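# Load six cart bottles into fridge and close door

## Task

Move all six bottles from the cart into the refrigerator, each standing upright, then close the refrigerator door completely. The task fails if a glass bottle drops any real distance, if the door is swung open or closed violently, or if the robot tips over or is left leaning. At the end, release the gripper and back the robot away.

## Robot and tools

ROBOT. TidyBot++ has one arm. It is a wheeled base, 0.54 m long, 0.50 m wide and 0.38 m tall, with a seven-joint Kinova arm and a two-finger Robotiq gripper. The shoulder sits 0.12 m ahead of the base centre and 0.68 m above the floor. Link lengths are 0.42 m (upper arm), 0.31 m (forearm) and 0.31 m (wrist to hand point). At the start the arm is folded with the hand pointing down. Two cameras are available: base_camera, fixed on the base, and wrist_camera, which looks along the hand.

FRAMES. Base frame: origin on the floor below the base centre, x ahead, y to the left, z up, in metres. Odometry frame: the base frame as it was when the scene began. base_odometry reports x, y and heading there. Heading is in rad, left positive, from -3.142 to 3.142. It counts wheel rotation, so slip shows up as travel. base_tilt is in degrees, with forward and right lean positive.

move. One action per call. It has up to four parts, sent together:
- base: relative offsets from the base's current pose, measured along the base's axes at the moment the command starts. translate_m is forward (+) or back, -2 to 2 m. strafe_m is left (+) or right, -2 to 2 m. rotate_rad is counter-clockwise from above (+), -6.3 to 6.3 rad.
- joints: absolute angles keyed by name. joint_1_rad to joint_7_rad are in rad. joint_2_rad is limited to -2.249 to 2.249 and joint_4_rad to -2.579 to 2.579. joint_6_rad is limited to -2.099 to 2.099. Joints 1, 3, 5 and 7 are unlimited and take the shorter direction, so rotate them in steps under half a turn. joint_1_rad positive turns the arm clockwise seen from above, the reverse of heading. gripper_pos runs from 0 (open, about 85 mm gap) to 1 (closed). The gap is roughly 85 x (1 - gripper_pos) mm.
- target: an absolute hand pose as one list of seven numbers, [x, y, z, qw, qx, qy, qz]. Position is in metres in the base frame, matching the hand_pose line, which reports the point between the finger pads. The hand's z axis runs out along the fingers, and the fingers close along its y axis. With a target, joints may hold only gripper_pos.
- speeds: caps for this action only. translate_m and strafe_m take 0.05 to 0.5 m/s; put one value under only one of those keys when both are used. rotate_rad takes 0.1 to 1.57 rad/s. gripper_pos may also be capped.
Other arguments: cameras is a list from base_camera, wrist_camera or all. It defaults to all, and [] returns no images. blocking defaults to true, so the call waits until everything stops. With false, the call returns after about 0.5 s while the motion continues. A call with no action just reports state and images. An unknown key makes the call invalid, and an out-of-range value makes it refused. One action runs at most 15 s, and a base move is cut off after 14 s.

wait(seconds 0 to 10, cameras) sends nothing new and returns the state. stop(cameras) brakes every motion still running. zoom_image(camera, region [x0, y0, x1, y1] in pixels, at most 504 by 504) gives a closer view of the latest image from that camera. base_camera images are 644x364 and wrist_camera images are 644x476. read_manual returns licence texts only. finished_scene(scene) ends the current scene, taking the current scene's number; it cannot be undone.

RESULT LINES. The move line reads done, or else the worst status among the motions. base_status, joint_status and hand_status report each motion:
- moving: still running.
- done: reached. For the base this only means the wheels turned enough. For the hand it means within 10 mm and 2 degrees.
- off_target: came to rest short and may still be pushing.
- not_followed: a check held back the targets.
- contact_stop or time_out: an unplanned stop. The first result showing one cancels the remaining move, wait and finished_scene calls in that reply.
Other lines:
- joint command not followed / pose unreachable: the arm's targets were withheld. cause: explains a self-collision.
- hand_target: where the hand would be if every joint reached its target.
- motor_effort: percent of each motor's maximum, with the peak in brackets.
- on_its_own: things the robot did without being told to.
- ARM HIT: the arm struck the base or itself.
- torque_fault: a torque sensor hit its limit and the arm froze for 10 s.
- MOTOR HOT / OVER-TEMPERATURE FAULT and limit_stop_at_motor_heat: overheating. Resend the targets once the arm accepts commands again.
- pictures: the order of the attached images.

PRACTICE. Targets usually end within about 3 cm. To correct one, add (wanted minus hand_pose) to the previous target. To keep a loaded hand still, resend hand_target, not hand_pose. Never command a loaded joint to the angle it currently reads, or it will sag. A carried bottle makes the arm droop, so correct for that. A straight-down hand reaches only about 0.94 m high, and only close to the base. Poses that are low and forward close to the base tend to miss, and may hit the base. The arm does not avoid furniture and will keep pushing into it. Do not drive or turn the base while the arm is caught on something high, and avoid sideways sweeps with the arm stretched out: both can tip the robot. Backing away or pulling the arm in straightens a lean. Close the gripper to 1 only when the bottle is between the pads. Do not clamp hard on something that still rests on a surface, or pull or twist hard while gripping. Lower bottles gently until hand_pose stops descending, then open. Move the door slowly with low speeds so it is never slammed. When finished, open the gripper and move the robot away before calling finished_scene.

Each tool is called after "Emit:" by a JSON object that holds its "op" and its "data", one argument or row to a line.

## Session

Emit:
{"op": "move", "data": {

}}

Scene clock: 0.00 s.
base_odometry: x=+0.000 y=+0.000 heading=+0.000
base_tilt: forward=-0.2 right=+0.1
base_status: not commanded
joint_positions: joint_1_rad=+0.041 joint_2_rad=-0.365 joint_3_rad=+3.170 joint_4_rad=-2.553 joint_5_rad=+0.027 joint_6_rad=-0.905 joint_7_rad=+1.595 gripper_pos=+0.000
joint_status: not commanded
motor_effort: joint_1_rad=+0 joint_2_rad=-1 joint_3_rad=+1 joint_4_rad=+14 joint_5_rad=+0 joint_6_rad=+1 joint_7_rad=+0
hand_pose: x=+0.2399 y=-0.0125 z=+0.5820 quat_wxyz=(+0.007, +1.000, -0.014, +0.024) (m; base frame)
hand_target: x=+0.2404 y=-0.0125 z=+0.5823 quat_wxyz=(+0.007, +1.000, -0.014, +0.024) (m; base frame)
hand_status: not commanded
pictures: base_camera, wrist_camera
camera_calibration:
wrist_camera: T_world_to_cam=[[-0.0870997, -0.994731, 0.0540681, -0.024051], [-0.995098, 0.0843239, -0.0516608, 0.329706], [0.0468294, -0.0583027, -0.9972, 0.705413], [0, 0, 0, 1]] pos_world=[0.292961, -0.0105988, 0.721771]

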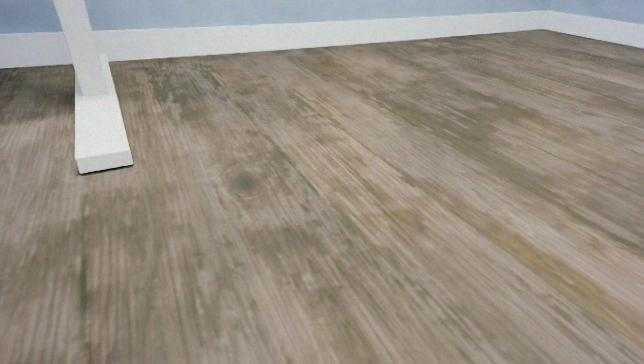

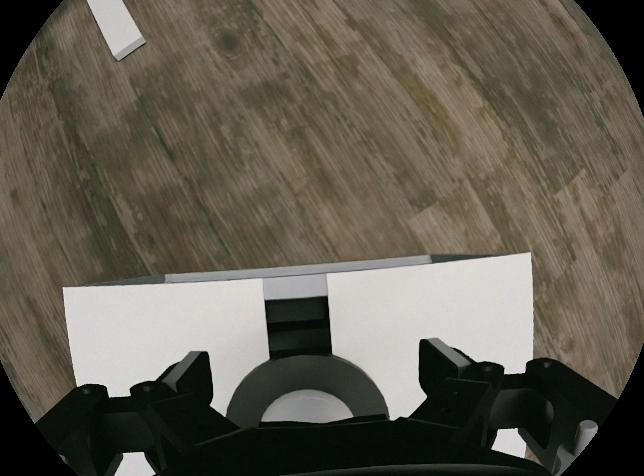

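Emit:
{"op": "move", "data": {
  "joints": {"joint_1_rad": 0.0, "joint_2_rad": 0.0, "joint_3_rad": 3.1416, "joint_4_rad": -1.0, "joint_5_rad": 0.0, "joint_6_rad": -0.9, "joint_7_rad": 1.5708}
}}

Scene clock: 17.30 s.
move: done
base_odometry: x=+0.000 y=+0.000 heading=+0.000
base_tilt: forward=-0.2 right=+0.1
base_status: not commanded
joint_positions: joint_1_rad=+0.023 joint_2_rad=-0.020 joint_3_rad=+3.160 joint_4_rad=-1.031 joint_5_rad=+0.027 joint_6_rad=-0.905 joint_7_rad=+1.595 gripper_pos=+0.000
joint_status: all done
motor_effort: joint_1_rad=+0(1) joint_2_rad=-19(20) joint_3_rad=+1(2) joint_4_rad=+18(20) joint_5_rad=+1(2) joint_6_rad=+9(9) joint_7_rad=+0(2)
hand_pose: x=+0.6694 y=-0.0280 z=+1.1641 quat_wxyz=(+0.032, +0.818, -0.006, +0.574) (m; base frame)
hand_target: x=+0.6781 y=+0.0013 z=+1.1718 quat_wxyz=(+0.000, +0.813, +0.000, +0.582) (m; base frame)
hand_status: not commanded
pictures: base_camera, wrist_camera
camera_calibration:
wrist_camera: T_world_to_cam=[[-0.107595, -0.994176, 0.00612401, 0.0360484], [-0.333686, 0.0303094, -0.942197, 1.38092], [0.936524, -0.103419, -0.335003, -0.102879], [0, 0, 0, 1]] pos_world=[0.56102, -0.0166561, 1.26641]

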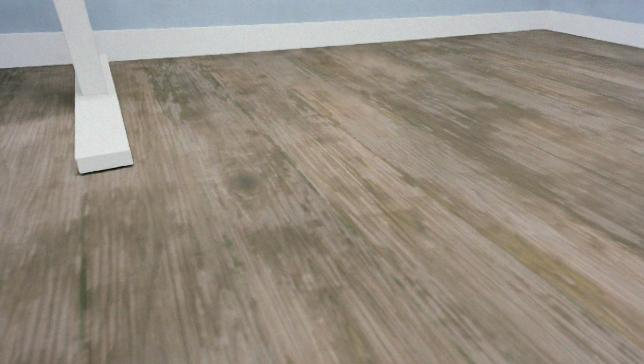

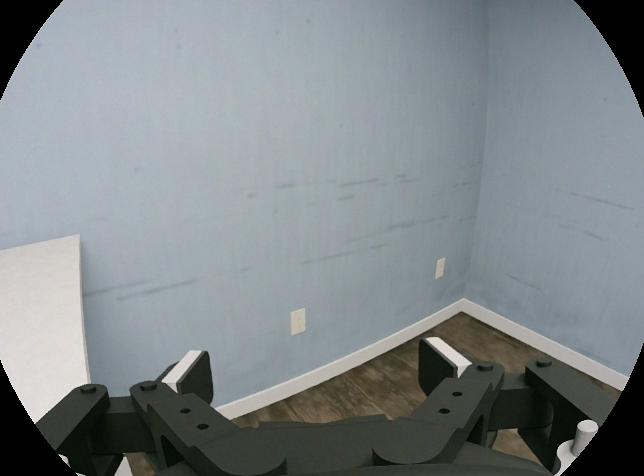

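Emit:
{"op": "move", "data": {
  "base": {"rotate_rad": 1.0},
  "speeds": {"rotate_rad": 0.8}
}}

Emit:
{"op": "move", "data": {
  "base": {"rotate_rad": 1.0},
  "speeds": {"rotate_rad": 0.8}
}}

Emit:
{"op": "move", "data": {
  "base": {"rotate_rad": 1.0},
  "speeds": {"rotate_rad": 0.8}
}}

Emit:
{"op": "move", "data": {
  "base": {"rotate_rad": 1.0},
  "speeds": {"rotate_rad": 0.8}
}}

Emit:
{"op": "move", "data": {
  "base": {"rotate_rad": 1.0},
  "speeds": {"rotate_rad": 0.8}
}}

Scene clock: 28.63 s.
move: done
base_odometry: x=+0.000 y=+0.000 heading=+0.999
base_tilt: forward=-0.2 right=+0.1
base_status: done
joint_positions: joint_1_rad=+0.011 joint_2_rad=-0.012 joint_3_rad=+3.148 joint_4_rad=-1.031 joint_5_rad=+0.027 joint_6_rad=-0.905 joint_7_rad=+1.595 gripper_pos=+0.000
joint_status: not commanded
motor_effort: joint_1_rad=-1(2) joint_2_rad=-19(21) joint_3_rad=+0(3) joint_4_rad=+18(19) joint_5_rad=+0(2) joint_6_rad=+8(9) joint_7_rad=+0(1)
hand_pose: x=+0.6733 y=-0.0152 z=+1.1601 quat_wxyz=(+0.026, +0.820, +0.003, +0.572) (m; base frame)
hand_target: x=+0.6781 y=+0.0013 z=+1.1718 quat_wxyz=(+0.000, +0.813, +0.000, +0.582) (m; base frame)
hand_status: not commanded
pictures: base_camera, wrist_camera
camera_calibration:
wrist_camera: T_world_to_cam=[[-0.0846164, -0.99639, 0.00688109, 0.0327882], [-0.341154, 0.022482, -0.939739, 1.38009], [0.936191, -0.0818648, -0.341825, -0.0980783], [0, 0, 0, 1]] pos_world=[0.565418, -0.00638649, 1.26317]

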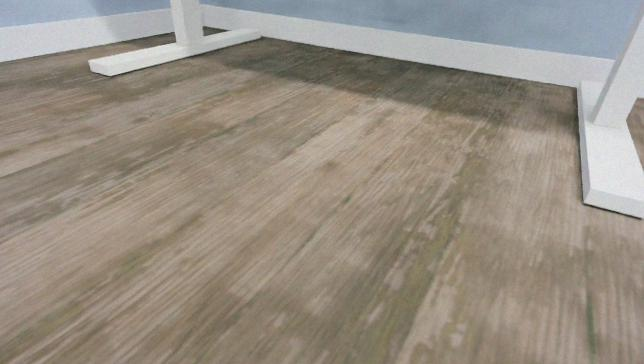

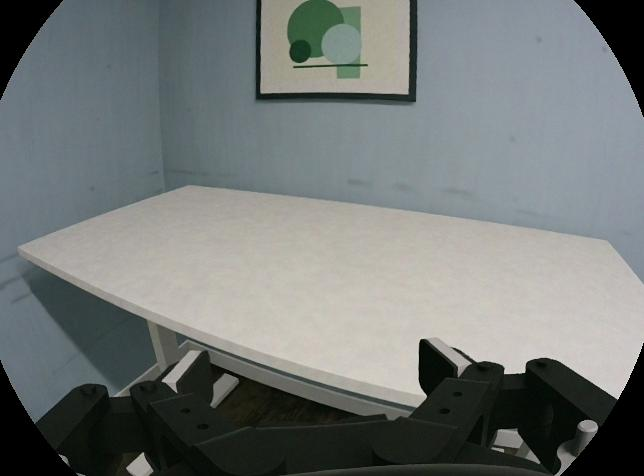

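Scene clock: 30.67 s.
move: done
base_odometry: x=+0.000 y=+0.000 heading=+1.998
base_tilt: forward=-0.2 right=+0.1
base_status: done
joint_positions: joint_1_rad=+0.008 joint_2_rad=-0.012 joint_3_rad=+3.145 joint_4_rad=-1.031 joint_5_rad=+0.027 joint_6_rad=-0.905 joint_7_rad=+1.595 gripper_pos=+0.000
joint_status: not commanded
motor_effort: joint_1_rad=+0(3) joint_2_rad=-19(21) joint_3_rad=+0(3) joint_4_rad=+18(19) joint_5_rad=+1(2) joint_6_rad=+8(9) joint_7_rad=+0(1)
hand_pose: x=+0.6736 y=-0.0119 z=+1.1598 quat_wxyz=(+0.024, +0.820, +0.006, +0.571) (m; base frame)
hand_target: x=+0.6781 y=+0.0013 z=+1.1718 quat_wxyz=(+0.000, +0.813, +0.000, +0.582) (m; base frame)
hand_status: not commanded
pictures: base_camera, wrist_camera
camera_calibration:
wrist_camera: T_world_to_cam=[[-0.0786964, -0.996874, 0.00695753, 0.0320291], [-0.341806, 0.0204258, -0.939548, 1.38003], [0.93647, -0.0763172, -0.342345, -0.0977239], [0, 0, 0, 1]] pos_world=[0.565738, -0.00371721, 1.26292]

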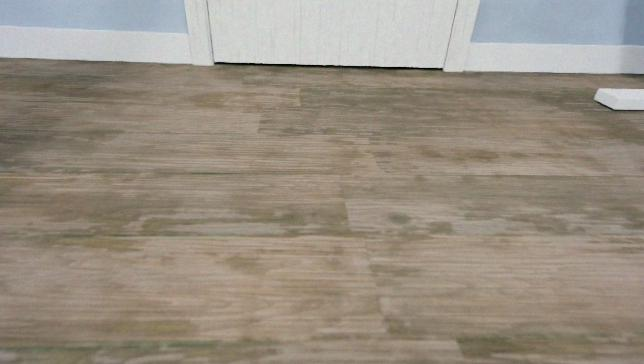

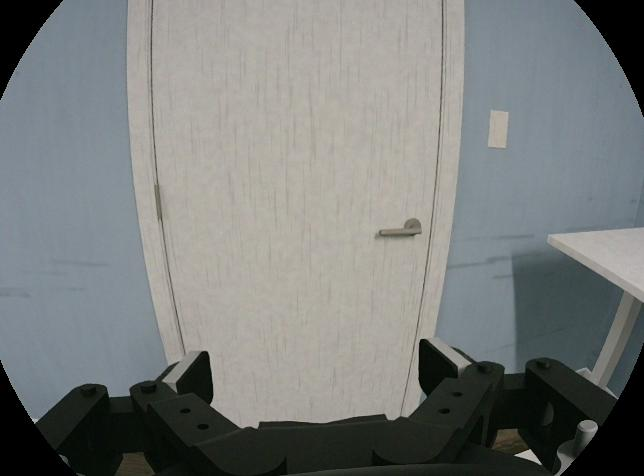

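Scene clock: 32.70 s.
move: done
base_odometry: x=+0.000 y=+0.000 heading=+2.997
base_tilt: forward=-0.2 right=+0.1
base_status: done
joint_positions: joint_1_rad=+0.006 joint_2_rad=-0.012 joint_3_rad=+3.144 joint_4_rad=-1.031 joint_5_rad=+0.027 joint_6_rad=-0.905 joint_7_rad=+1.595 gripper_pos=+0.000
joint_status: not commanded
motor_effort: joint_1_rad=+0(3) joint_2_rad=-19(21) joint_3_rad=+0(3) joint_4_rad=+18(19) joint_5_rad=+1(2) joint_6_rad=+8(9) joint_7_rad=+0(1)
hand_pose: x=+0.6738 y=-0.0102 z=+1.1596 quat_wxyz=(+0.023, +0.820, +0.007, +0.571) (m; base frame)
hand_target: x=+0.6781 y=+0.0013 z=+1.1718 quat_wxyz=(+0.000, +0.813, +0.000, +0.582) (m; base frame)
hand_status: not commanded
pictures: base_camera, wrist_camera
camera_calibration:
wrist_camera: T_world_to_cam=[[-0.0755888, -0.997115, 0.00699367, 0.0316334], [-0.342117, 0.0193458, -0.939458, 1.38], [0.936612, -0.0734052, -0.342592, -0.0975562], [0, 0, 0, 1]] pos_world=[0.565883, -0.00231609, 1.2628]

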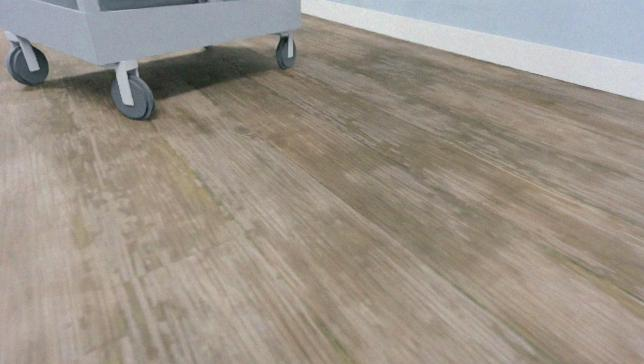

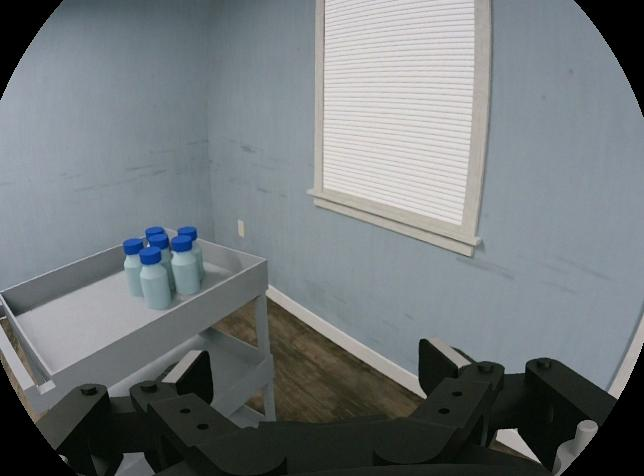

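Scene clock: 34.73 s.
move: done
base_odometry: x=+0.000 y=+0.000 heading=-2.287
base_tilt: forward=-0.2 right=+0.1
base_status: done
joint_positions: joint_1_rad=+0.005 joint_2_rad=-0.011 joint_3_rad=+3.143 joint_4_rad=-1.031 joint_5_rad=+0.027 joint_6_rad=-0.905 joint_7_rad=+1.595 gripper_pos=+0.000
joint_status: not commanded
motor_effort: joint_1_rad=+0(3) joint_2_rad=-19(22) joint_3_rad=+0(3) joint_4_rad=+18(19) joint_5_rad=+1(2) joint_6_rad=+8(9) joint_7_rad=+0(1)
hand_pose: x=+0.6739 y=-0.0092 z=+1.1595 quat_wxyz=(+0.023, +0.820, +0.008, +0.571) (m; base frame)
hand_target: x=+0.6781 y=+0.0013 z=+1.1718 quat_wxyz=(+0.000, +0.813, +0.000, +0.582) (m; base frame)
hand_status: not commanded
pictures: base_camera, wrist_camera
camera_calibration:
wrist_camera: T_world_to_cam=[[-0.0739175, -0.99724, 0.00701199, 0.0314223], [-0.342287, 0.0187657, -0.939408, 1.37998], [0.936683, -0.0718388, -0.342729, -0.097475], [0, 0, 0, 1]] pos_world=[0.565976, -0.00156322, 1.26274]

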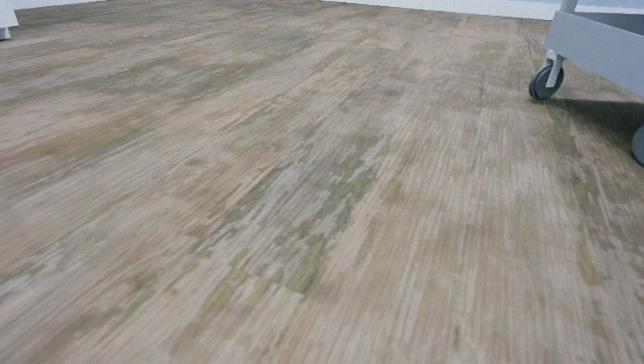

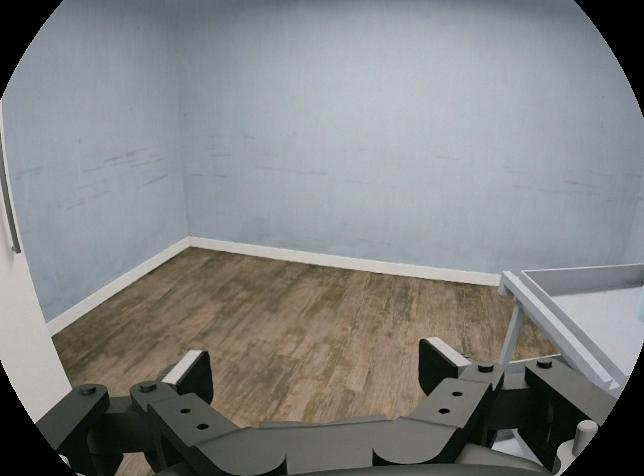

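Scene clock: 36.77 s.
move: done
base_odometry: x=+0.000 y=+0.000 heading=-1.288
base_tilt: forward=-0.2 right=+0.1
base_status: done
joint_positions: joint_1_rad=+0.005 joint_2_rad=-0.011 joint_3_rad=+3.143 joint_4_rad=-1.031 joint_5_rad=+0.027 joint_6_rad=-0.905 joint_7_rad=+1.595 gripper_pos=+0.000
joint_status: not commanded
motor_effort: joint_1_rad=+0(3) joint_2_rad=-20(21) joint_3_rad=+1(3) joint_4_rad=+19(19) joint_5_rad=+2(3) joint_6_rad=+9(9) joint_7_rad=+0(1)
hand_pose: x=+0.6739 y=-0.0087 z=+1.1595 quat_wxyz=(+0.022, +0.820, +0.008, +0.571) (m; base frame)
hand_target: x=+0.6781 y=+0.0013 z=+1.1718 quat_wxyz=(+0.000, +0.813, +0.000, +0.582) (m; base frame)
hand_status: not commanded
pictures: base_camera, wrist_camera
camera_calibration:
wrist_camera: T_world_to_cam=[[-0.072979, -0.997309, 0.00702137, 0.031304], [-0.342387, 0.018441, -0.939378, 1.37997], [0.93672, -0.0709589, -0.342812, -0.09742], [0, 0, 0, 1]] pos_world=[0.566025, -0.00114115, 1.2627]

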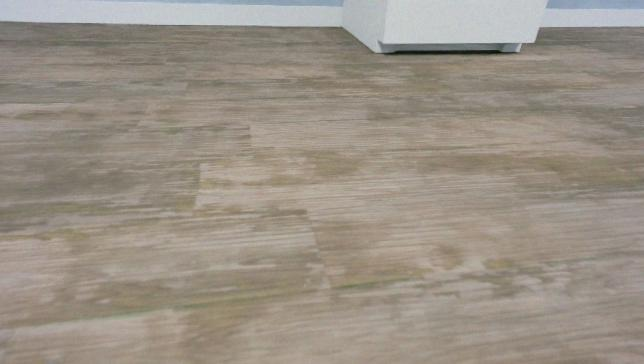

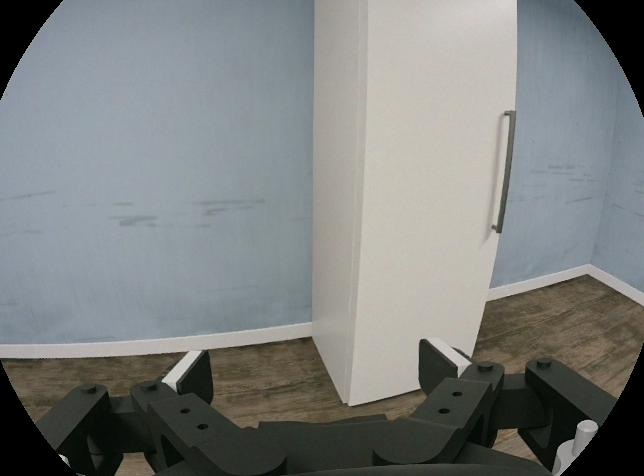

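Emit:
{"op": "move", "data": {
  "base": {"translate_m": 0.933, "strafe_m": -1.036, "rotate_rad": 0.258},
  "speeds": {"translate_m": 0.5, "rotate_rad": 0.3},
  "joints": {"joint_1_rad": 0.0, "joint_2_rad": -0.35, "joint_3_rad": 3.1416, "joint_4_rad": -2.1, "joint_5_rad": 0.0, "joint_6_rad": 0.18, "joint_7_rad": 1.5708, "gripper_pos": 0.0}
}}

Scene clock: 112.93 s.
move: done
base_odometry: x=-0.734 y=-1.185 heading=-1.029
base_tilt: forward=-0.2 right=+0.1
base_status: done
joint_positions: joint_1_rad=+0.004 joint_2_rad=-0.339 joint_3_rad=+3.141 joint_4_rad=-2.081 joint_5_rad=+0.027 joint_6_rad=+0.145 joint_7_rad=+1.595 gripper_pos=+0.000
joint_status: all done
motor_effort: joint_1_rad=+0(3) joint_2_rad=-10(20) joint_3_rad=+1(4) joint_4_rad=+21(22) joint_5_rad=+1(2) joint_6_rad=+9(10) joint_7_rad=+0(1)
hand_pose: x=+0.5999 y=+0.0013 z=+1.0169 quat_wxyz=(+0.017, +0.716, +0.019, +0.698) (m; base frame)
hand_target: x=+0.5954 y=+0.0013 z=+1.0213 quat_wxyz=(+0.000, +0.707, +0.000, +0.707) (m; base frame)
hand_status: not commanded
pictures: base_camera, wrist_camera
camera_calibration:
wrist_camera: T_world_to_cam=[[-0.0427507, -0.999073, -0.00509404, 0.0311154], [-0.0227514, 0.00607089, -0.999723, 1.09009], [0.998827, -0.042623, -0.0229898, -0.43874], [0, 0, 0, 1]] pos_world=[0.464356, 0.00576835, 1.07986]

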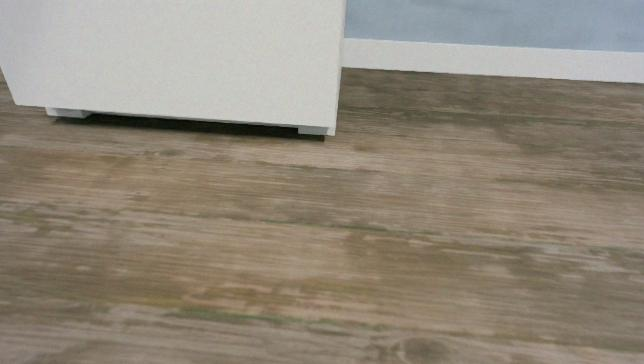

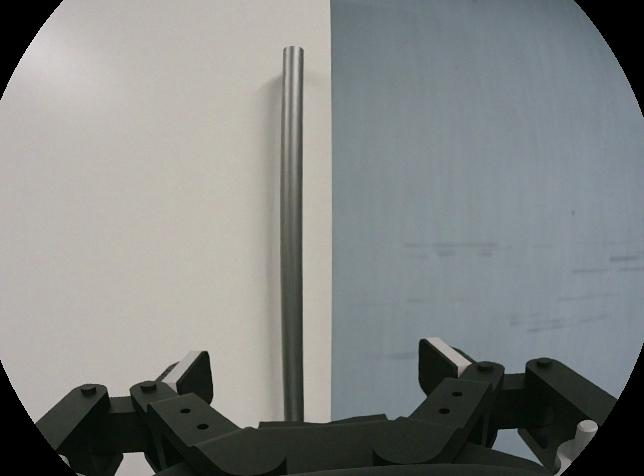

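Emit:
{"op": "zoom_image", "data": {
  "camera": "base_camera",
  "region": [260, 60, 380, 150]
}}

Emit:
{"op": "zoom_image", "data": {
  "camera": "base_camera",
  "region": [0, 60, 120, 150]
}}

Emit:
{"op": "zoom_image", "data": {
  "camera": "wrist_camera",
  "region": [200, 20, 400, 240]
}}

Scaled by 4.200.

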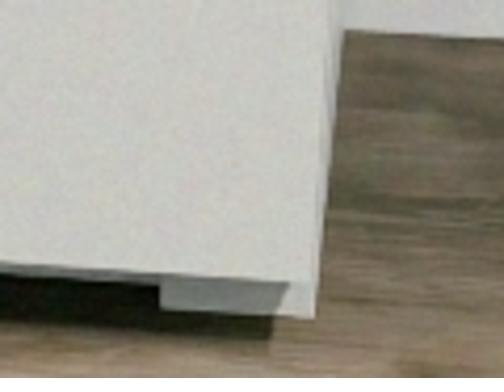

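Scaled by 4.200.

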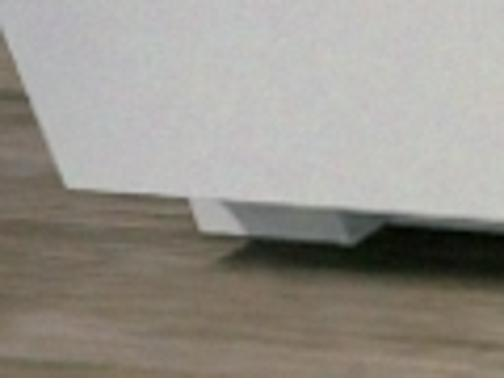

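Scaled by 2.291.

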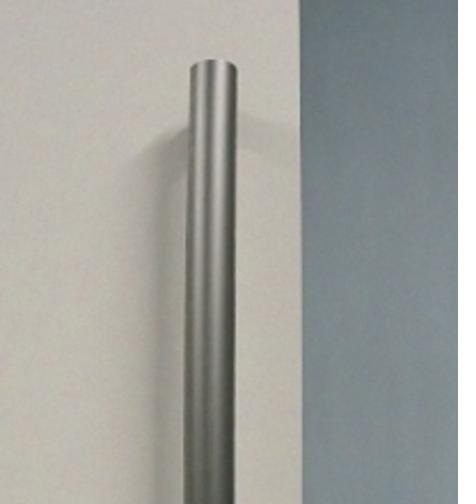

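Emit:
{"op": "move", "data": {
  "base": {"translate_m": 0.13, "strafe_m": 0.073, "rotate_rad": -0.063},
  "speeds": {"translate_m": 0.3}
}}

Scene clock: 144.33 s.
move: done
base_odometry: x=-0.605 y=-1.259 heading=-1.092
base_tilt: forward=-0.2 right=+0.1
base_status: done
joint_positions: joint_1_rad=+0.004 joint_2_rad=-0.345 joint_3_rad=+3.143 joint_4_rad=-2.083 joint_5_rad=+0.027 joint_6_rad=+0.147 joint_7_rad=+1.595 gripper_pos=+0.000
joint_status: not commanded
motor_effort: joint_1_rad=+0(2) joint_2_rad=-9(12) joint_3_rad=+1(2) joint_4_rad=+21(21) joint_5_rad=+1(2) joint_6_rad=+9(10) joint_7_rad=+0(1)
hand_pose: x=+0.5981 y=+0.0000 z=+1.0192 quat_wxyz=(+0.018, +0.714, +0.018, +0.700) (m; base frame)
hand_target: x=+0.5954 y=+0.0013 z=+1.0213 quat_wxyz=(+0.000, +0.707, +0.000, +0.707) (m; base frame)
hand_status: not commanded
pictures: base_camera, wrist_camera
camera_calibration:
wrist_camera: T_world_to_cam=[[-0.0449758, -0.998969, -0.00616974, 0.0321138], [-0.0165977, 0.00692238, -0.999838, 1.08883], [0.99885, -0.0448661, -0.016892, -0.443181], [0, 0, 0, 1]] pos_world=[0.462188, 0.00465957, 1.08137]

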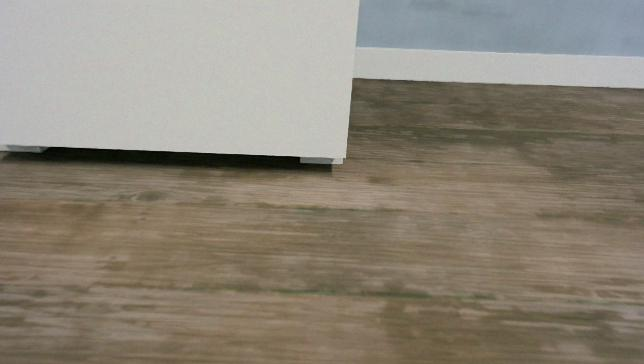

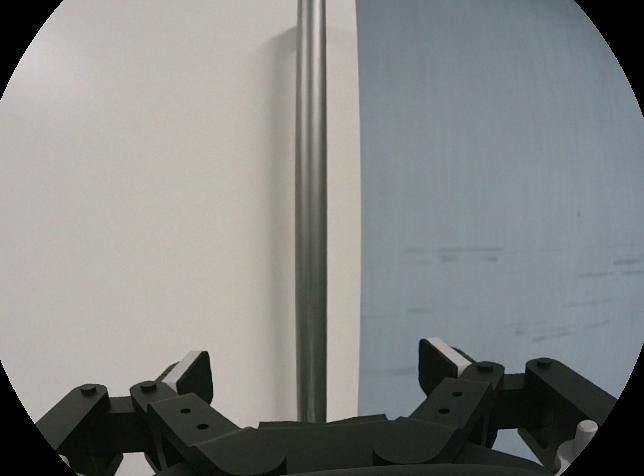

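Emit:
{"op": "move", "data": {
  "base": {"translate_m": 0.11},
  "speeds": {"translate_m": 0.2}
}}

Scene clock: 158.30 s.
move: done
base_odometry: x=-0.554 y=-1.357 heading=-1.092
base_tilt: forward=-0.2 right=+0.1
base_status: done
joint_positions: joint_1_rad=+0.004 joint_2_rad=-0.350 joint_3_rad=+3.143 joint_4_rad=-2.083 joint_5_rad=+0.027 joint_6_rad=+0.148 joint_7_rad=+1.595 gripper_pos=+0.000
joint_status: not commanded
motor_effort: joint_1_rad=+0(1) joint_2_rad=-10(12) joint_3_rad=+0(2) joint_4_rad=+21(22) joint_5_rad=+1(2) joint_6_rad=+9(9) joint_7_rad=+1(1)
hand_pose: x=+0.5963 y=+0.0000 z=+1.0216 quat_wxyz=(+0.018, +0.712, +0.018, +0.702) (m; base frame)
hand_target: x=+0.5954 y=+0.0013 z=+1.0213 quat_wxyz=(+0.000, +0.707, +0.000, +0.707) (m; base frame)
hand_status: not commanded
pictures: base_camera, wrist_camera
camera_calibration:
wrist_camera: T_world_to_cam=[[-0.0449183, -0.99897, -0.0064016, 0.0322656], [-0.0110738, 0.00690558, -0.999915, 1.08802], [0.998929, -0.0448436, -0.0113726, -0.447064], [0, 0, 0, 1]] pos_world=[0.460083, 0.004671, 1.08305]

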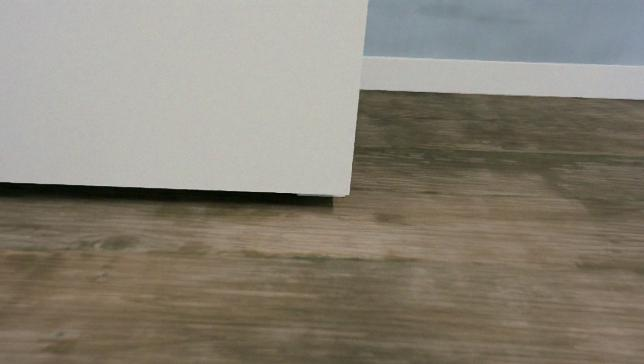

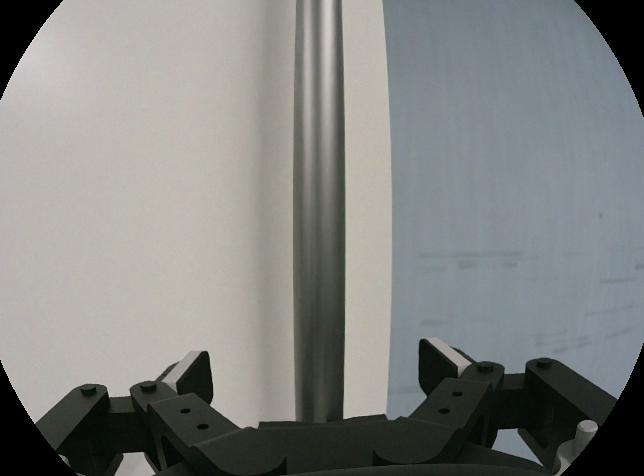

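Emit:
{"op": "move", "data": {
  "base": {"translate_m": 0.045},
  "speeds": {"translate_m": 0.1}
}}

Scene clock: 164.67 s.
move: done
base_odometry: x=-0.533 y=-1.397 heading=-1.092
base_tilt: forward=-0.2 right=+0.1
base_status: done
joint_positions: joint_1_rad=+0.004 joint_2_rad=-0.351 joint_3_rad=+3.143 joint_4_rad=-2.083 joint_5_rad=+0.027 joint_6_rad=+0.148 joint_7_rad=+1.595 gripper_pos=+0.000
joint_status: not commanded
motor_effort: joint_1_rad=+0(1) joint_2_rad=-9(12) joint_3_rad=+1(2) joint_4_rad=+21(22) joint_5_rad=+1(2) joint_6_rad=+10(10) joint_7_rad=+1(1)
hand_pose: x=+0.5960 y=+0.0000 z=+1.0219 quat_wxyz=(+0.018, +0.712, +0.018, +0.702) (m; base frame)
hand_target: x=+0.5954 y=+0.0013 z=+1.0213 quat_wxyz=(+0.000, +0.707, +0.000, +0.707) (m; base frame)
hand_status: not commanded
pictures: base_camera, wrist_camera
camera_calibration:
wrist_camera: T_world_to_cam=[[-0.0449064, -0.99897, -0.00643708, 0.0322864], [-0.0102427, 0.00690366, -0.999924, 1.08785], [0.998939, -0.0448371, -0.0105422, -0.447612], [0, 0, 0, 1]] pos_world=[0.459729, 0.00467342, 1.08325]

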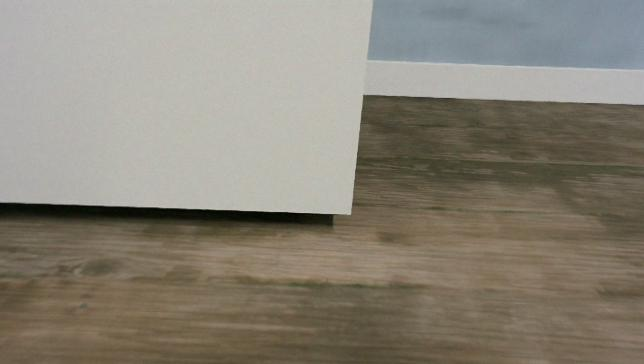

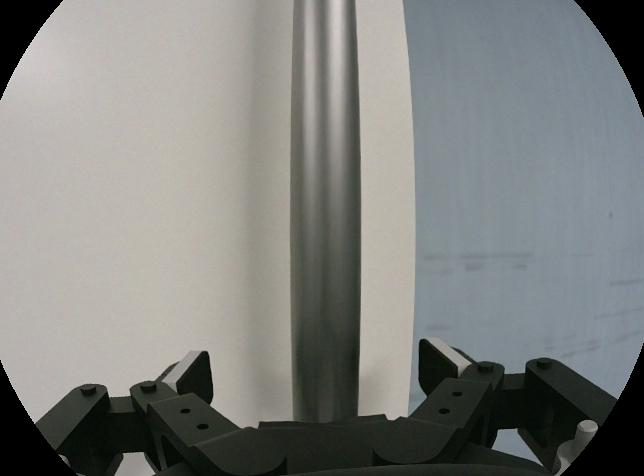

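Emit:
{"op": "move", "data": {
  "joints": {"gripper_pos": 0.9}
}}

Scene clock: 201.73 s.
move: off_target
base_odometry: x=-0.533 y=-1.397 heading=-1.092
base_tilt: forward=-0.2 right=+0.1
base_status: not commanded
joint_positions: joint_1_rad=+0.005 joint_2_rad=-0.352 joint_3_rad=+3.147 joint_4_rad=-2.085 joint_5_rad=+0.026 joint_6_rad=+0.149 joint_7_rad=+1.592 gripper_pos=+0.753
joint_status: gripper_pos off_target (ended at +0.753, target +0.900)
motor_effort: joint_1_rad=-3(7) joint_2_rad=-9(11) joint_3_rad=-3(8) joint_4_rad=+20(23) joint_5_rad=+4(4) joint_6_rad=+8(10) joint_7_rad=+2(3)
hand_pose: x=+0.5956 y=-0.0030 z=+1.0220 quat_wxyz=(+0.018, +0.712, +0.014, +0.702) (m; base frame)
hand_target: x=+0.5954 y=+0.0013 z=+1.0213 quat_wxyz=(+0.000, +0.707, +0.000, +0.707) (m; base frame)
hand_status: not commanded
pictures: base_camera, wrist_camera
camera_calibration:
wrist_camera: T_world_to_cam=[[-0.0501984, -0.998676, -0.0112282, 0.0373705], [-0.00949769, 0.0117193, -0.999886, 1.08742], [0.998694, -0.0500861, -0.0100734, -0.44766], [0, 0, 0, 1]] pos_world=[0.459279, 0.00215583, 1.0832]

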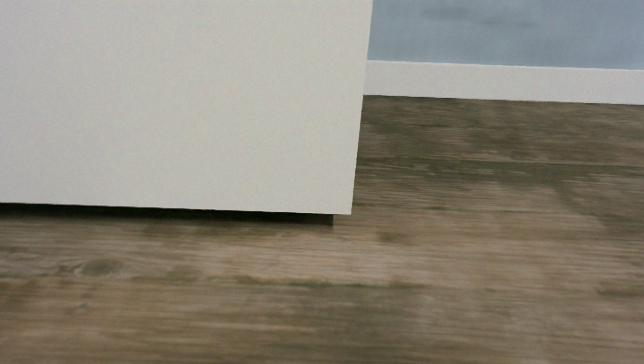

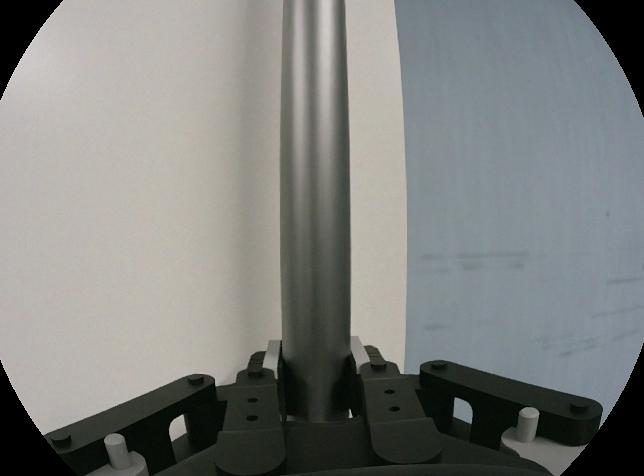

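Gripped the handle. Pull gently along the arc.

Emit:
{"op": "move", "data": {
  "base": {"translate_m": -0.1004, "strafe_m": 0.0682, "rotate_rad": -0.0873},
  "speeds": {"translate_m": 0.07, "rotate_rad": 0.1}
}}

Scene clock: 206.87 s.
move: done
base_odometry: x=-0.518 y=-1.276 heading=-1.181
base_tilt: forward=-0.2 right=+0.1
base_status: done
joint_positions: joint_1_rad=+0.000 joint_2_rad=-0.318 joint_3_rad=+3.149 joint_4_rad=-2.082 joint_5_rad=+0.026 joint_6_rad=+0.197 joint_7_rad=+1.592 gripper_pos=+0.754
joint_status: not commanded
motor_effort: joint_1_rad=-2(6) joint_2_rad=-18(40) joint_3_rad=-2(7) joint_4_rad=+18(20) joint_5_rad=+3(5) joint_6_rad=+7(9) joint_7_rad=+2(4)
hand_pose: x=+0.6073 y=-0.0012 z=+1.0221 quat_wxyz=(+0.017, +0.706, +0.015, +0.708) (m; base frame)
hand_target: x=+0.5954 y=+0.0013 z=+1.0213 quat_wxyz=(+0.000, +0.707, +0.000, +0.707) (m; base frame)
hand_status: not commanded
pictures: base_camera, wrist_camera
camera_calibration:
wrist_camera: T_world_to_cam=[[-0.0454678, -0.998884, -0.012762, 0.0384094], [0.00687016, 0.0124623, -0.999899, 1.07767], [0.998942, -0.0455509, 0.00629586, -0.476129], [0, 0, 0, 1]] pos_world=[0.469968, 0.00324816, 1.08105]

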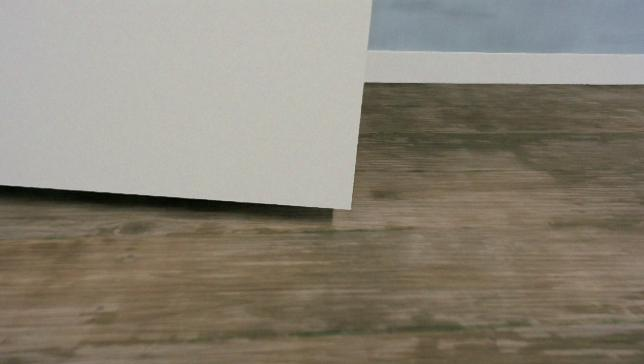

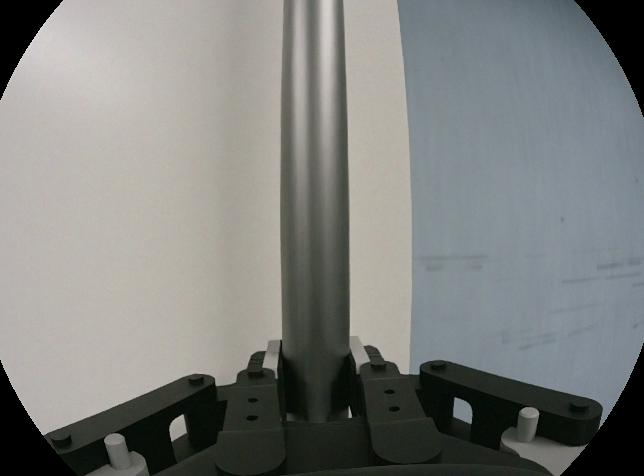

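Emit:
{"op": "move", "data": {
  "base": {"translate_m": -0.144, "strafe_m": 0.1222, "rotate_rad": -0.131},
  "speeds": {"translate_m": 0.1, "rotate_rad": 0.1}
}}

Scene clock: 216.80 s.
move: done
base_odometry: x=-0.460 y=-1.097 heading=-1.313
base_tilt: forward=-0.2 right=+0.1
base_status: done
joint_positions: joint_1_rad=-0.001 joint_2_rad=-0.310 joint_3_rad=+3.148 joint_4_rad=-2.076 joint_5_rad=+0.026 joint_6_rad=+0.197 joint_7_rad=+1.592 gripper_pos=+0.755
joint_status: not commanded
motor_effort: joint_1_rad=-1(6) joint_2_rad=-19(22) joint_3_rad=-1(8) joint_4_rad=+17(19) joint_5_rad=+3(4) joint_6_rad=+7(8) joint_7_rad=+3(4)
hand_pose: x=+0.6103 y=+0.0000 z=+1.0222 quat_wxyz=(+0.016, +0.706, +0.016, +0.708) (m; base frame)
hand_target: x=+0.5954 y=+0.0013 z=+1.0213 quat_wxyz=(+0.000, +0.707, +0.000, +0.707) (m; base frame)
hand_status: not commanded
pictures: base_camera, wrist_camera
camera_calibration:
wrist_camera: T_world_to_cam=[[-0.0432983, -0.998985, -0.0123815, 0.0380443], [0.00571661, 0.0121451, -0.99991, 1.07852], [0.999046, -0.0433652, 0.00518495, -0.478072], [0, 0, 0, 1]] pos_world=[0.473098, 0.00417531, 1.08137]

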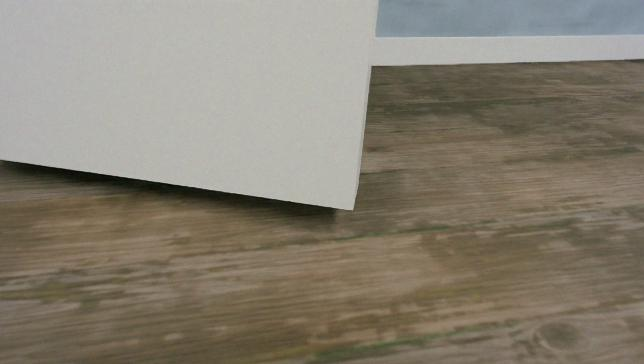

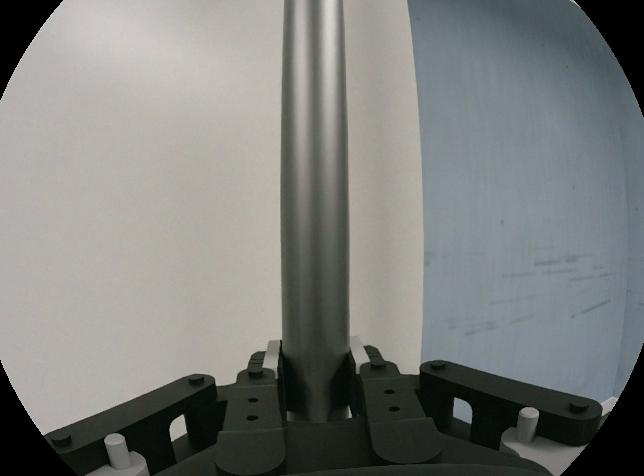

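Emit:
{"op": "move", "data": {
  "base": {"translate_m": -0.137, "strafe_m": 0.1411, "rotate_rad": -0.131},
  "speeds": {"translate_m": 0.12, "rotate_rad": 0.1},
  "cameras": ["base_camera"]
}}

Emit:
{"op": "move", "data": {
  "base": {"translate_m": -0.1272, "strafe_m": 0.1592, "rotate_rad": -0.131},
  "speeds": {"translate_m": 0.12, "rotate_rad": 0.1}
}}

Scene clock: 225.00 s.
move: done
base_odometry: x=-0.358 y=-0.928 heading=-1.445
base_tilt: forward=-0.2 right=+0.1
base_status: done
joint_positions: joint_1_rad=-0.002 joint_2_rad=-0.307 joint_3_rad=+3.146 joint_4_rad=-2.074 joint_5_rad=+0.026 joint_6_rad=+0.198 joint_7_rad=+1.592 gripper_pos=+0.756
joint_status: not commanded
motor_effort: joint_1_rad=+0(6) joint_2_rad=-19(24) joint_3_rad=+0(8) joint_4_rad=+18(18) joint_5_rad=+3(4) joint_6_rad=+7(8) joint_7_rad=+2(4)
hand_pose: x=+0.6115 y=+0.0015 z=+1.0224 quat_wxyz=(+0.015, +0.706, +0.017, +0.708) (m; base frame)
hand_target: x=+0.5954 y=+0.0013 z=+1.0213 quat_wxyz=(+0.000, +0.707, +0.000, +0.707) (m; base frame)
hand_status: not commanded
pictures: base_camera

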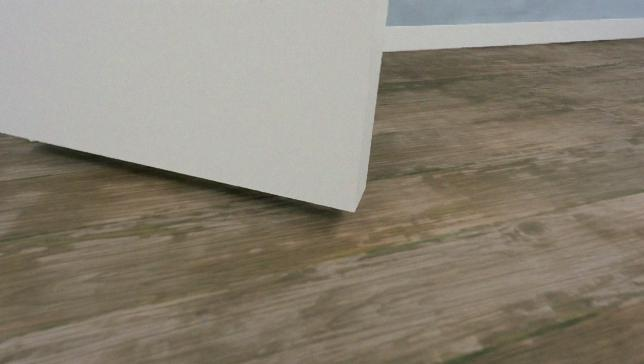

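Scene clock: 227.27 s.
move: done
base_odometry: x=-0.216 y=-0.782 heading=-1.577
base_tilt: forward=-0.2 right=+0.1
base_status: done
joint_positions: joint_1_rad=-0.003 joint_2_rad=-0.309 joint_3_rad=+3.143 joint_4_rad=-2.075 joint_5_rad=+0.026 joint_6_rad=+0.199 joint_7_rad=+1.592 gripper_pos=+0.758
joint_status: not commanded
motor_effort: joint_1_rad=-1(6) joint_2_rad=-18(24) joint_3_rad=-1(8) joint_4_rad=+19(20) joint_5_rad=+4(4) joint_6_rad=+8(9) joint_7_rad=+3(4)
hand_pose: x=+0.6109 y=+0.0040 z=+1.0227 quat_wxyz=(+0.014, +0.706, +0.019, +0.708) (m; base frame)
hand_target: x=+0.5954 y=+0.0013 z=+1.0213 quat_wxyz=(+0.000, +0.707, +0.000, +0.707) (m; base frame)
hand_status: not commanded
pictures: base_camera, wrist_camera
camera_calibration:
wrist_camera: T_world_to_cam=[[-0.0361791, -0.999284, -0.0111143, 0.0364557], [0.00724203, 0.0108591, -0.999915, 1.07805], [0.999319, -0.0362566, 0.00684397, -0.480329], [0, 0, 0, 1]] pos_world=[0.473514, 0.00730787, 1.08165]

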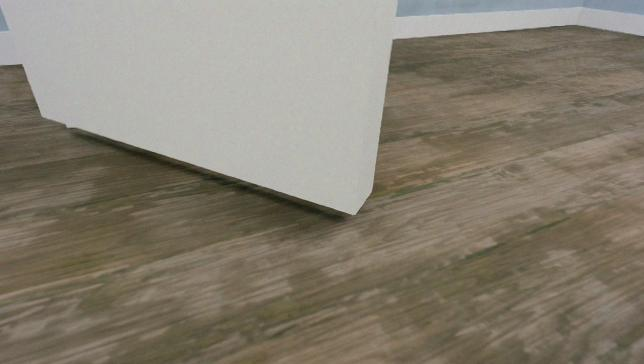

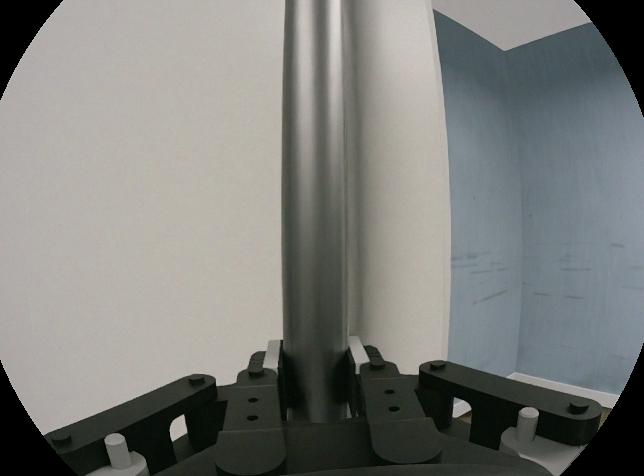

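Emit:
{"op": "move", "data": {
  "base": {"translate_m": -0.1155, "strafe_m": 0.1757, "rotate_rad": -0.131},
  "speeds": {"translate_m": 0.12, "rotate_rad": 0.1},
  "cameras": ["base_camera"]
}}

Emit:
{"op": "move", "data": {
  "base": {"translate_m": -0.1015, "strafe_m": 0.1906, "rotate_rad": -0.131},
  "speeds": {"translate_m": 0.12, "rotate_rad": 0.1}
}}

Scene clock: 242.70 s.
move: done
base_odometry: x=-0.040 y=-0.668 heading=-1.709
base_tilt: forward=-0.2 right=+0.1
base_status: done
joint_positions: joint_1_rad=-0.006 joint_2_rad=-0.313 joint_3_rad=+3.139 joint_4_rad=-2.079 joint_5_rad=+0.026 joint_6_rad=+0.200 joint_7_rad=+1.592 gripper_pos=+0.759
joint_status: not commanded
motor_effort: joint_1_rad=-2(7) joint_2_rad=-17(23) joint_3_rad=-1(8) joint_4_rad=+19(20) joint_5_rad=+3(5) joint_6_rad=+9(9) joint_7_rad=+3(4)
hand_pose: x=+0.6090 y=+0.0074 z=+1.0231 quat_wxyz=(+0.012, +0.705, +0.022, +0.709) (m; base frame)
hand_target: x=+0.5954 y=+0.0013 z=+1.0213 quat_wxyz=(+0.000, +0.707, +0.000, +0.707) (m; base frame)
hand_status: not commanded
pictures: base_camera

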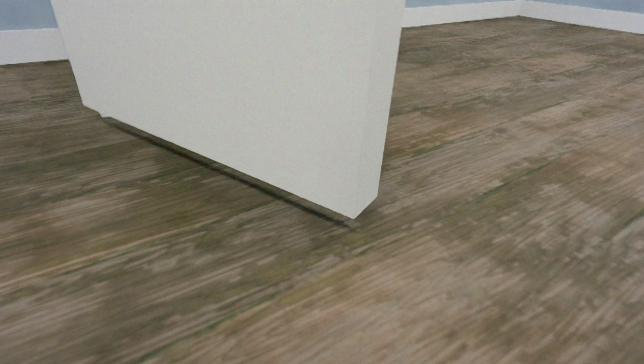

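Scene clock: 245.07 s.
move: done
base_odometry: x=+0.163 y=-0.594 heading=-1.842
base_tilt: forward=-0.2 right=+0.1
base_status: done
joint_positions: joint_1_rad=-0.011 joint_2_rad=-0.324 joint_3_rad=+3.133 joint_4_rad=-2.087 joint_5_rad=+0.026 joint_6_rad=+0.201 joint_7_rad=+1.592 gripper_pos=+0.760
joint_status: not commanded
motor_effort: joint_1_rad=+1(8) joint_2_rad=-16(22) joint_3_rad=+2(10) joint_4_rad=+20(22) joint_5_rad=+3(5) joint_6_rad=+8(10) joint_7_rad=+3(4)
hand_pose: x=+0.6047 y=+0.0134 z=+1.0234 quat_wxyz=(+0.009, +0.703, +0.026, +0.710) (m; base frame)
hand_target: x=+0.5954 y=+0.0013 z=+1.0213 quat_wxyz=(+0.000, +0.707, +0.000, +0.707) (m; base frame)
hand_status: not commanded
pictures: base_camera, wrist_camera
camera_calibration:
wrist_camera: T_world_to_cam=[[-0.0191142, -0.999782, -0.00835919, 0.0324475], [0.0122363, 0.00812617, -0.999892, 1.07564], [0.999742, -0.0192144, 0.0120783, -0.479669], [0, 0, 0, 1]] pos_world=[0.467004, 0.0144829, 1.08159]

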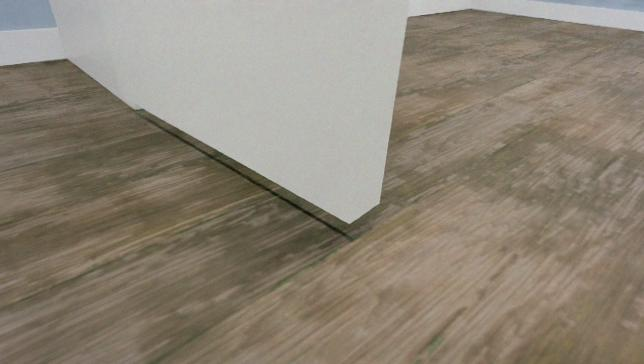

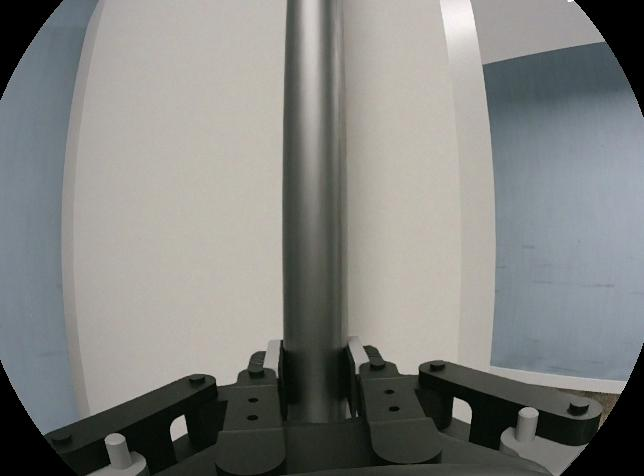

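Emit:
{"op": "move", "data": {
  "base": {"translate_m": -0.0859, "strafe_m": 0.2041, "rotate_rad": -0.131},
  "speeds": {"translate_m": 0.12, "rotate_rad": 0.1}
}}

Scene clock: 252.93 s.
move: done
base_odometry: x=+0.383 y=-0.565 heading=-1.974
base_tilt: forward=-0.2 right=+0.1
base_status: done
joint_positions: joint_1_rad=-0.013 joint_2_rad=-0.321 joint_3_rad=+3.133 joint_4_rad=-2.084 joint_5_rad=+0.025 joint_6_rad=+0.201 joint_7_rad=+1.592 gripper_pos=+0.762
joint_status: not commanded
motor_effort: joint_1_rad=+1(8) joint_2_rad=-16(21) joint_3_rad=+2(10) joint_4_rad=+20(21) joint_5_rad=+3(5) joint_6_rad=+9(10) joint_7_rad=+3(4)
hand_pose: x=+0.6058 y=+0.0143 z=+1.0238 quat_wxyz=(+0.008, +0.703, +0.027, +0.710) (m; base frame)
hand_target: x=+0.5954 y=+0.0013 z=+1.0213 quat_wxyz=(+0.000, +0.707, +0.000, +0.707) (m; base frame)
hand_status: not commanded
pictures: base_camera, wrist_camera
camera_calibration:
wrist_camera: T_world_to_cam=[[-0.0170858, -0.999817, -0.00864131, 0.0324691], [0.0123057, 0.00843164, -0.999889, 1.07599], [0.999778, -0.0171902, 0.0121594, -0.480884], [0, 0, 0, 1]] pos_world=[0.468092, 0.0151243, 1.082]

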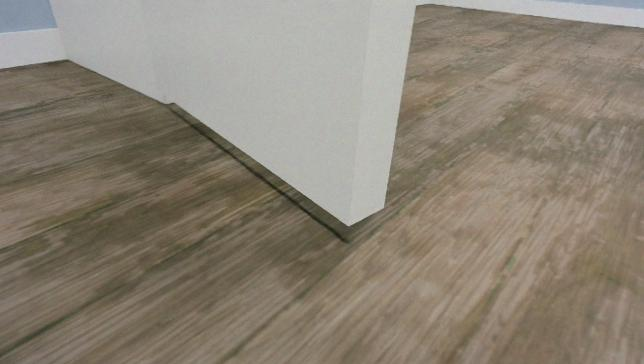

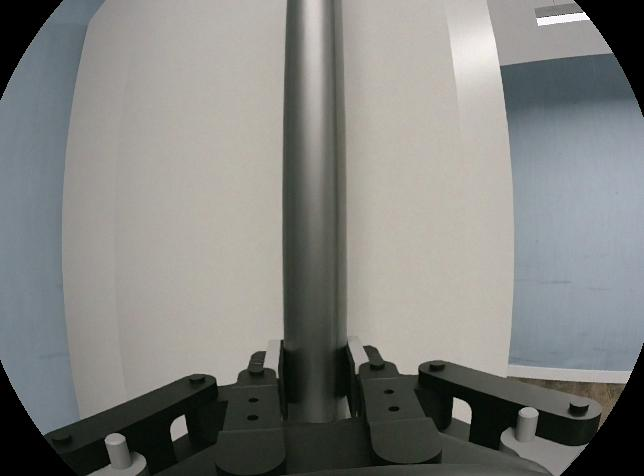

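Emit:
{"op": "move", "data": {
  "base": {"translate_m": -0.0376, "strafe_m": 0.0972, "rotate_rad": -0.061},
  "speeds": {"translate_m": 0.08, "rotate_rad": 0.1}
}}

Scene clock: 259.10 s.
move: done
base_odometry: x=+0.487 y=-0.569 heading=-2.036
base_tilt: forward=-0.2 right=+0.1
base_status: done
joint_positions: joint_1_rad=-0.011 joint_2_rad=-0.315 joint_3_rad=+3.135 joint_4_rad=-2.079 joint_5_rad=+0.025 joint_6_rad=+0.201 joint_7_rad=+1.592 gripper_pos=+0.763
joint_status: not commanded
motor_effort: joint_1_rad=+0(8) joint_2_rad=-17(24) joint_3_rad=+1(11) joint_4_rad=+20(21) joint_5_rad=+4(4) joint_6_rad=+9(9) joint_7_rad=+3(4)
hand_pose: x=+0.6081 y=+0.0121 z=+1.0240 quat_wxyz=(+0.009, +0.704, +0.025, +0.710) (m; base frame)
hand_target: x=+0.5954 y=+0.0013 z=+1.0213 quat_wxyz=(+0.000, +0.707, +0.000, +0.707) (m; base frame)
hand_status: not commanded
pictures: base_camera, wrist_camera
camera_calibration:
wrist_camera: T_world_to_cam=[[-0.0212268, -0.999731, -0.00930047, 0.0334941], [0.0116427, 0.00905475, -0.999891, 1.07659], [0.999707, -0.0213327, 0.0114474, -0.482418], [0, 0, 0, 1]] pos_world=[0.470453, 0.0134456, 1.0823]

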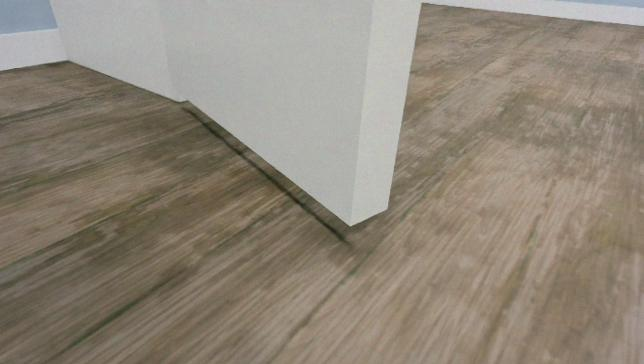

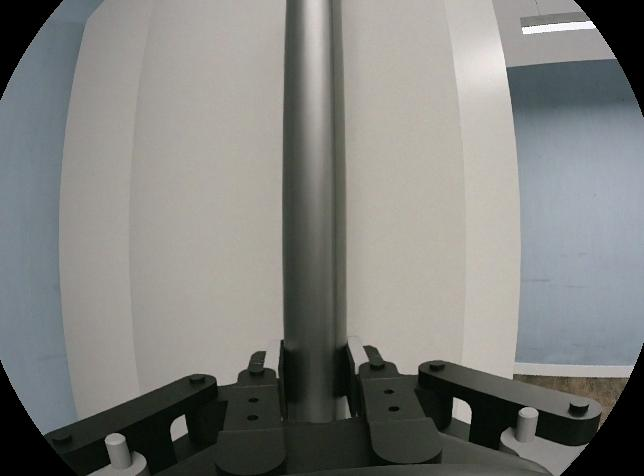

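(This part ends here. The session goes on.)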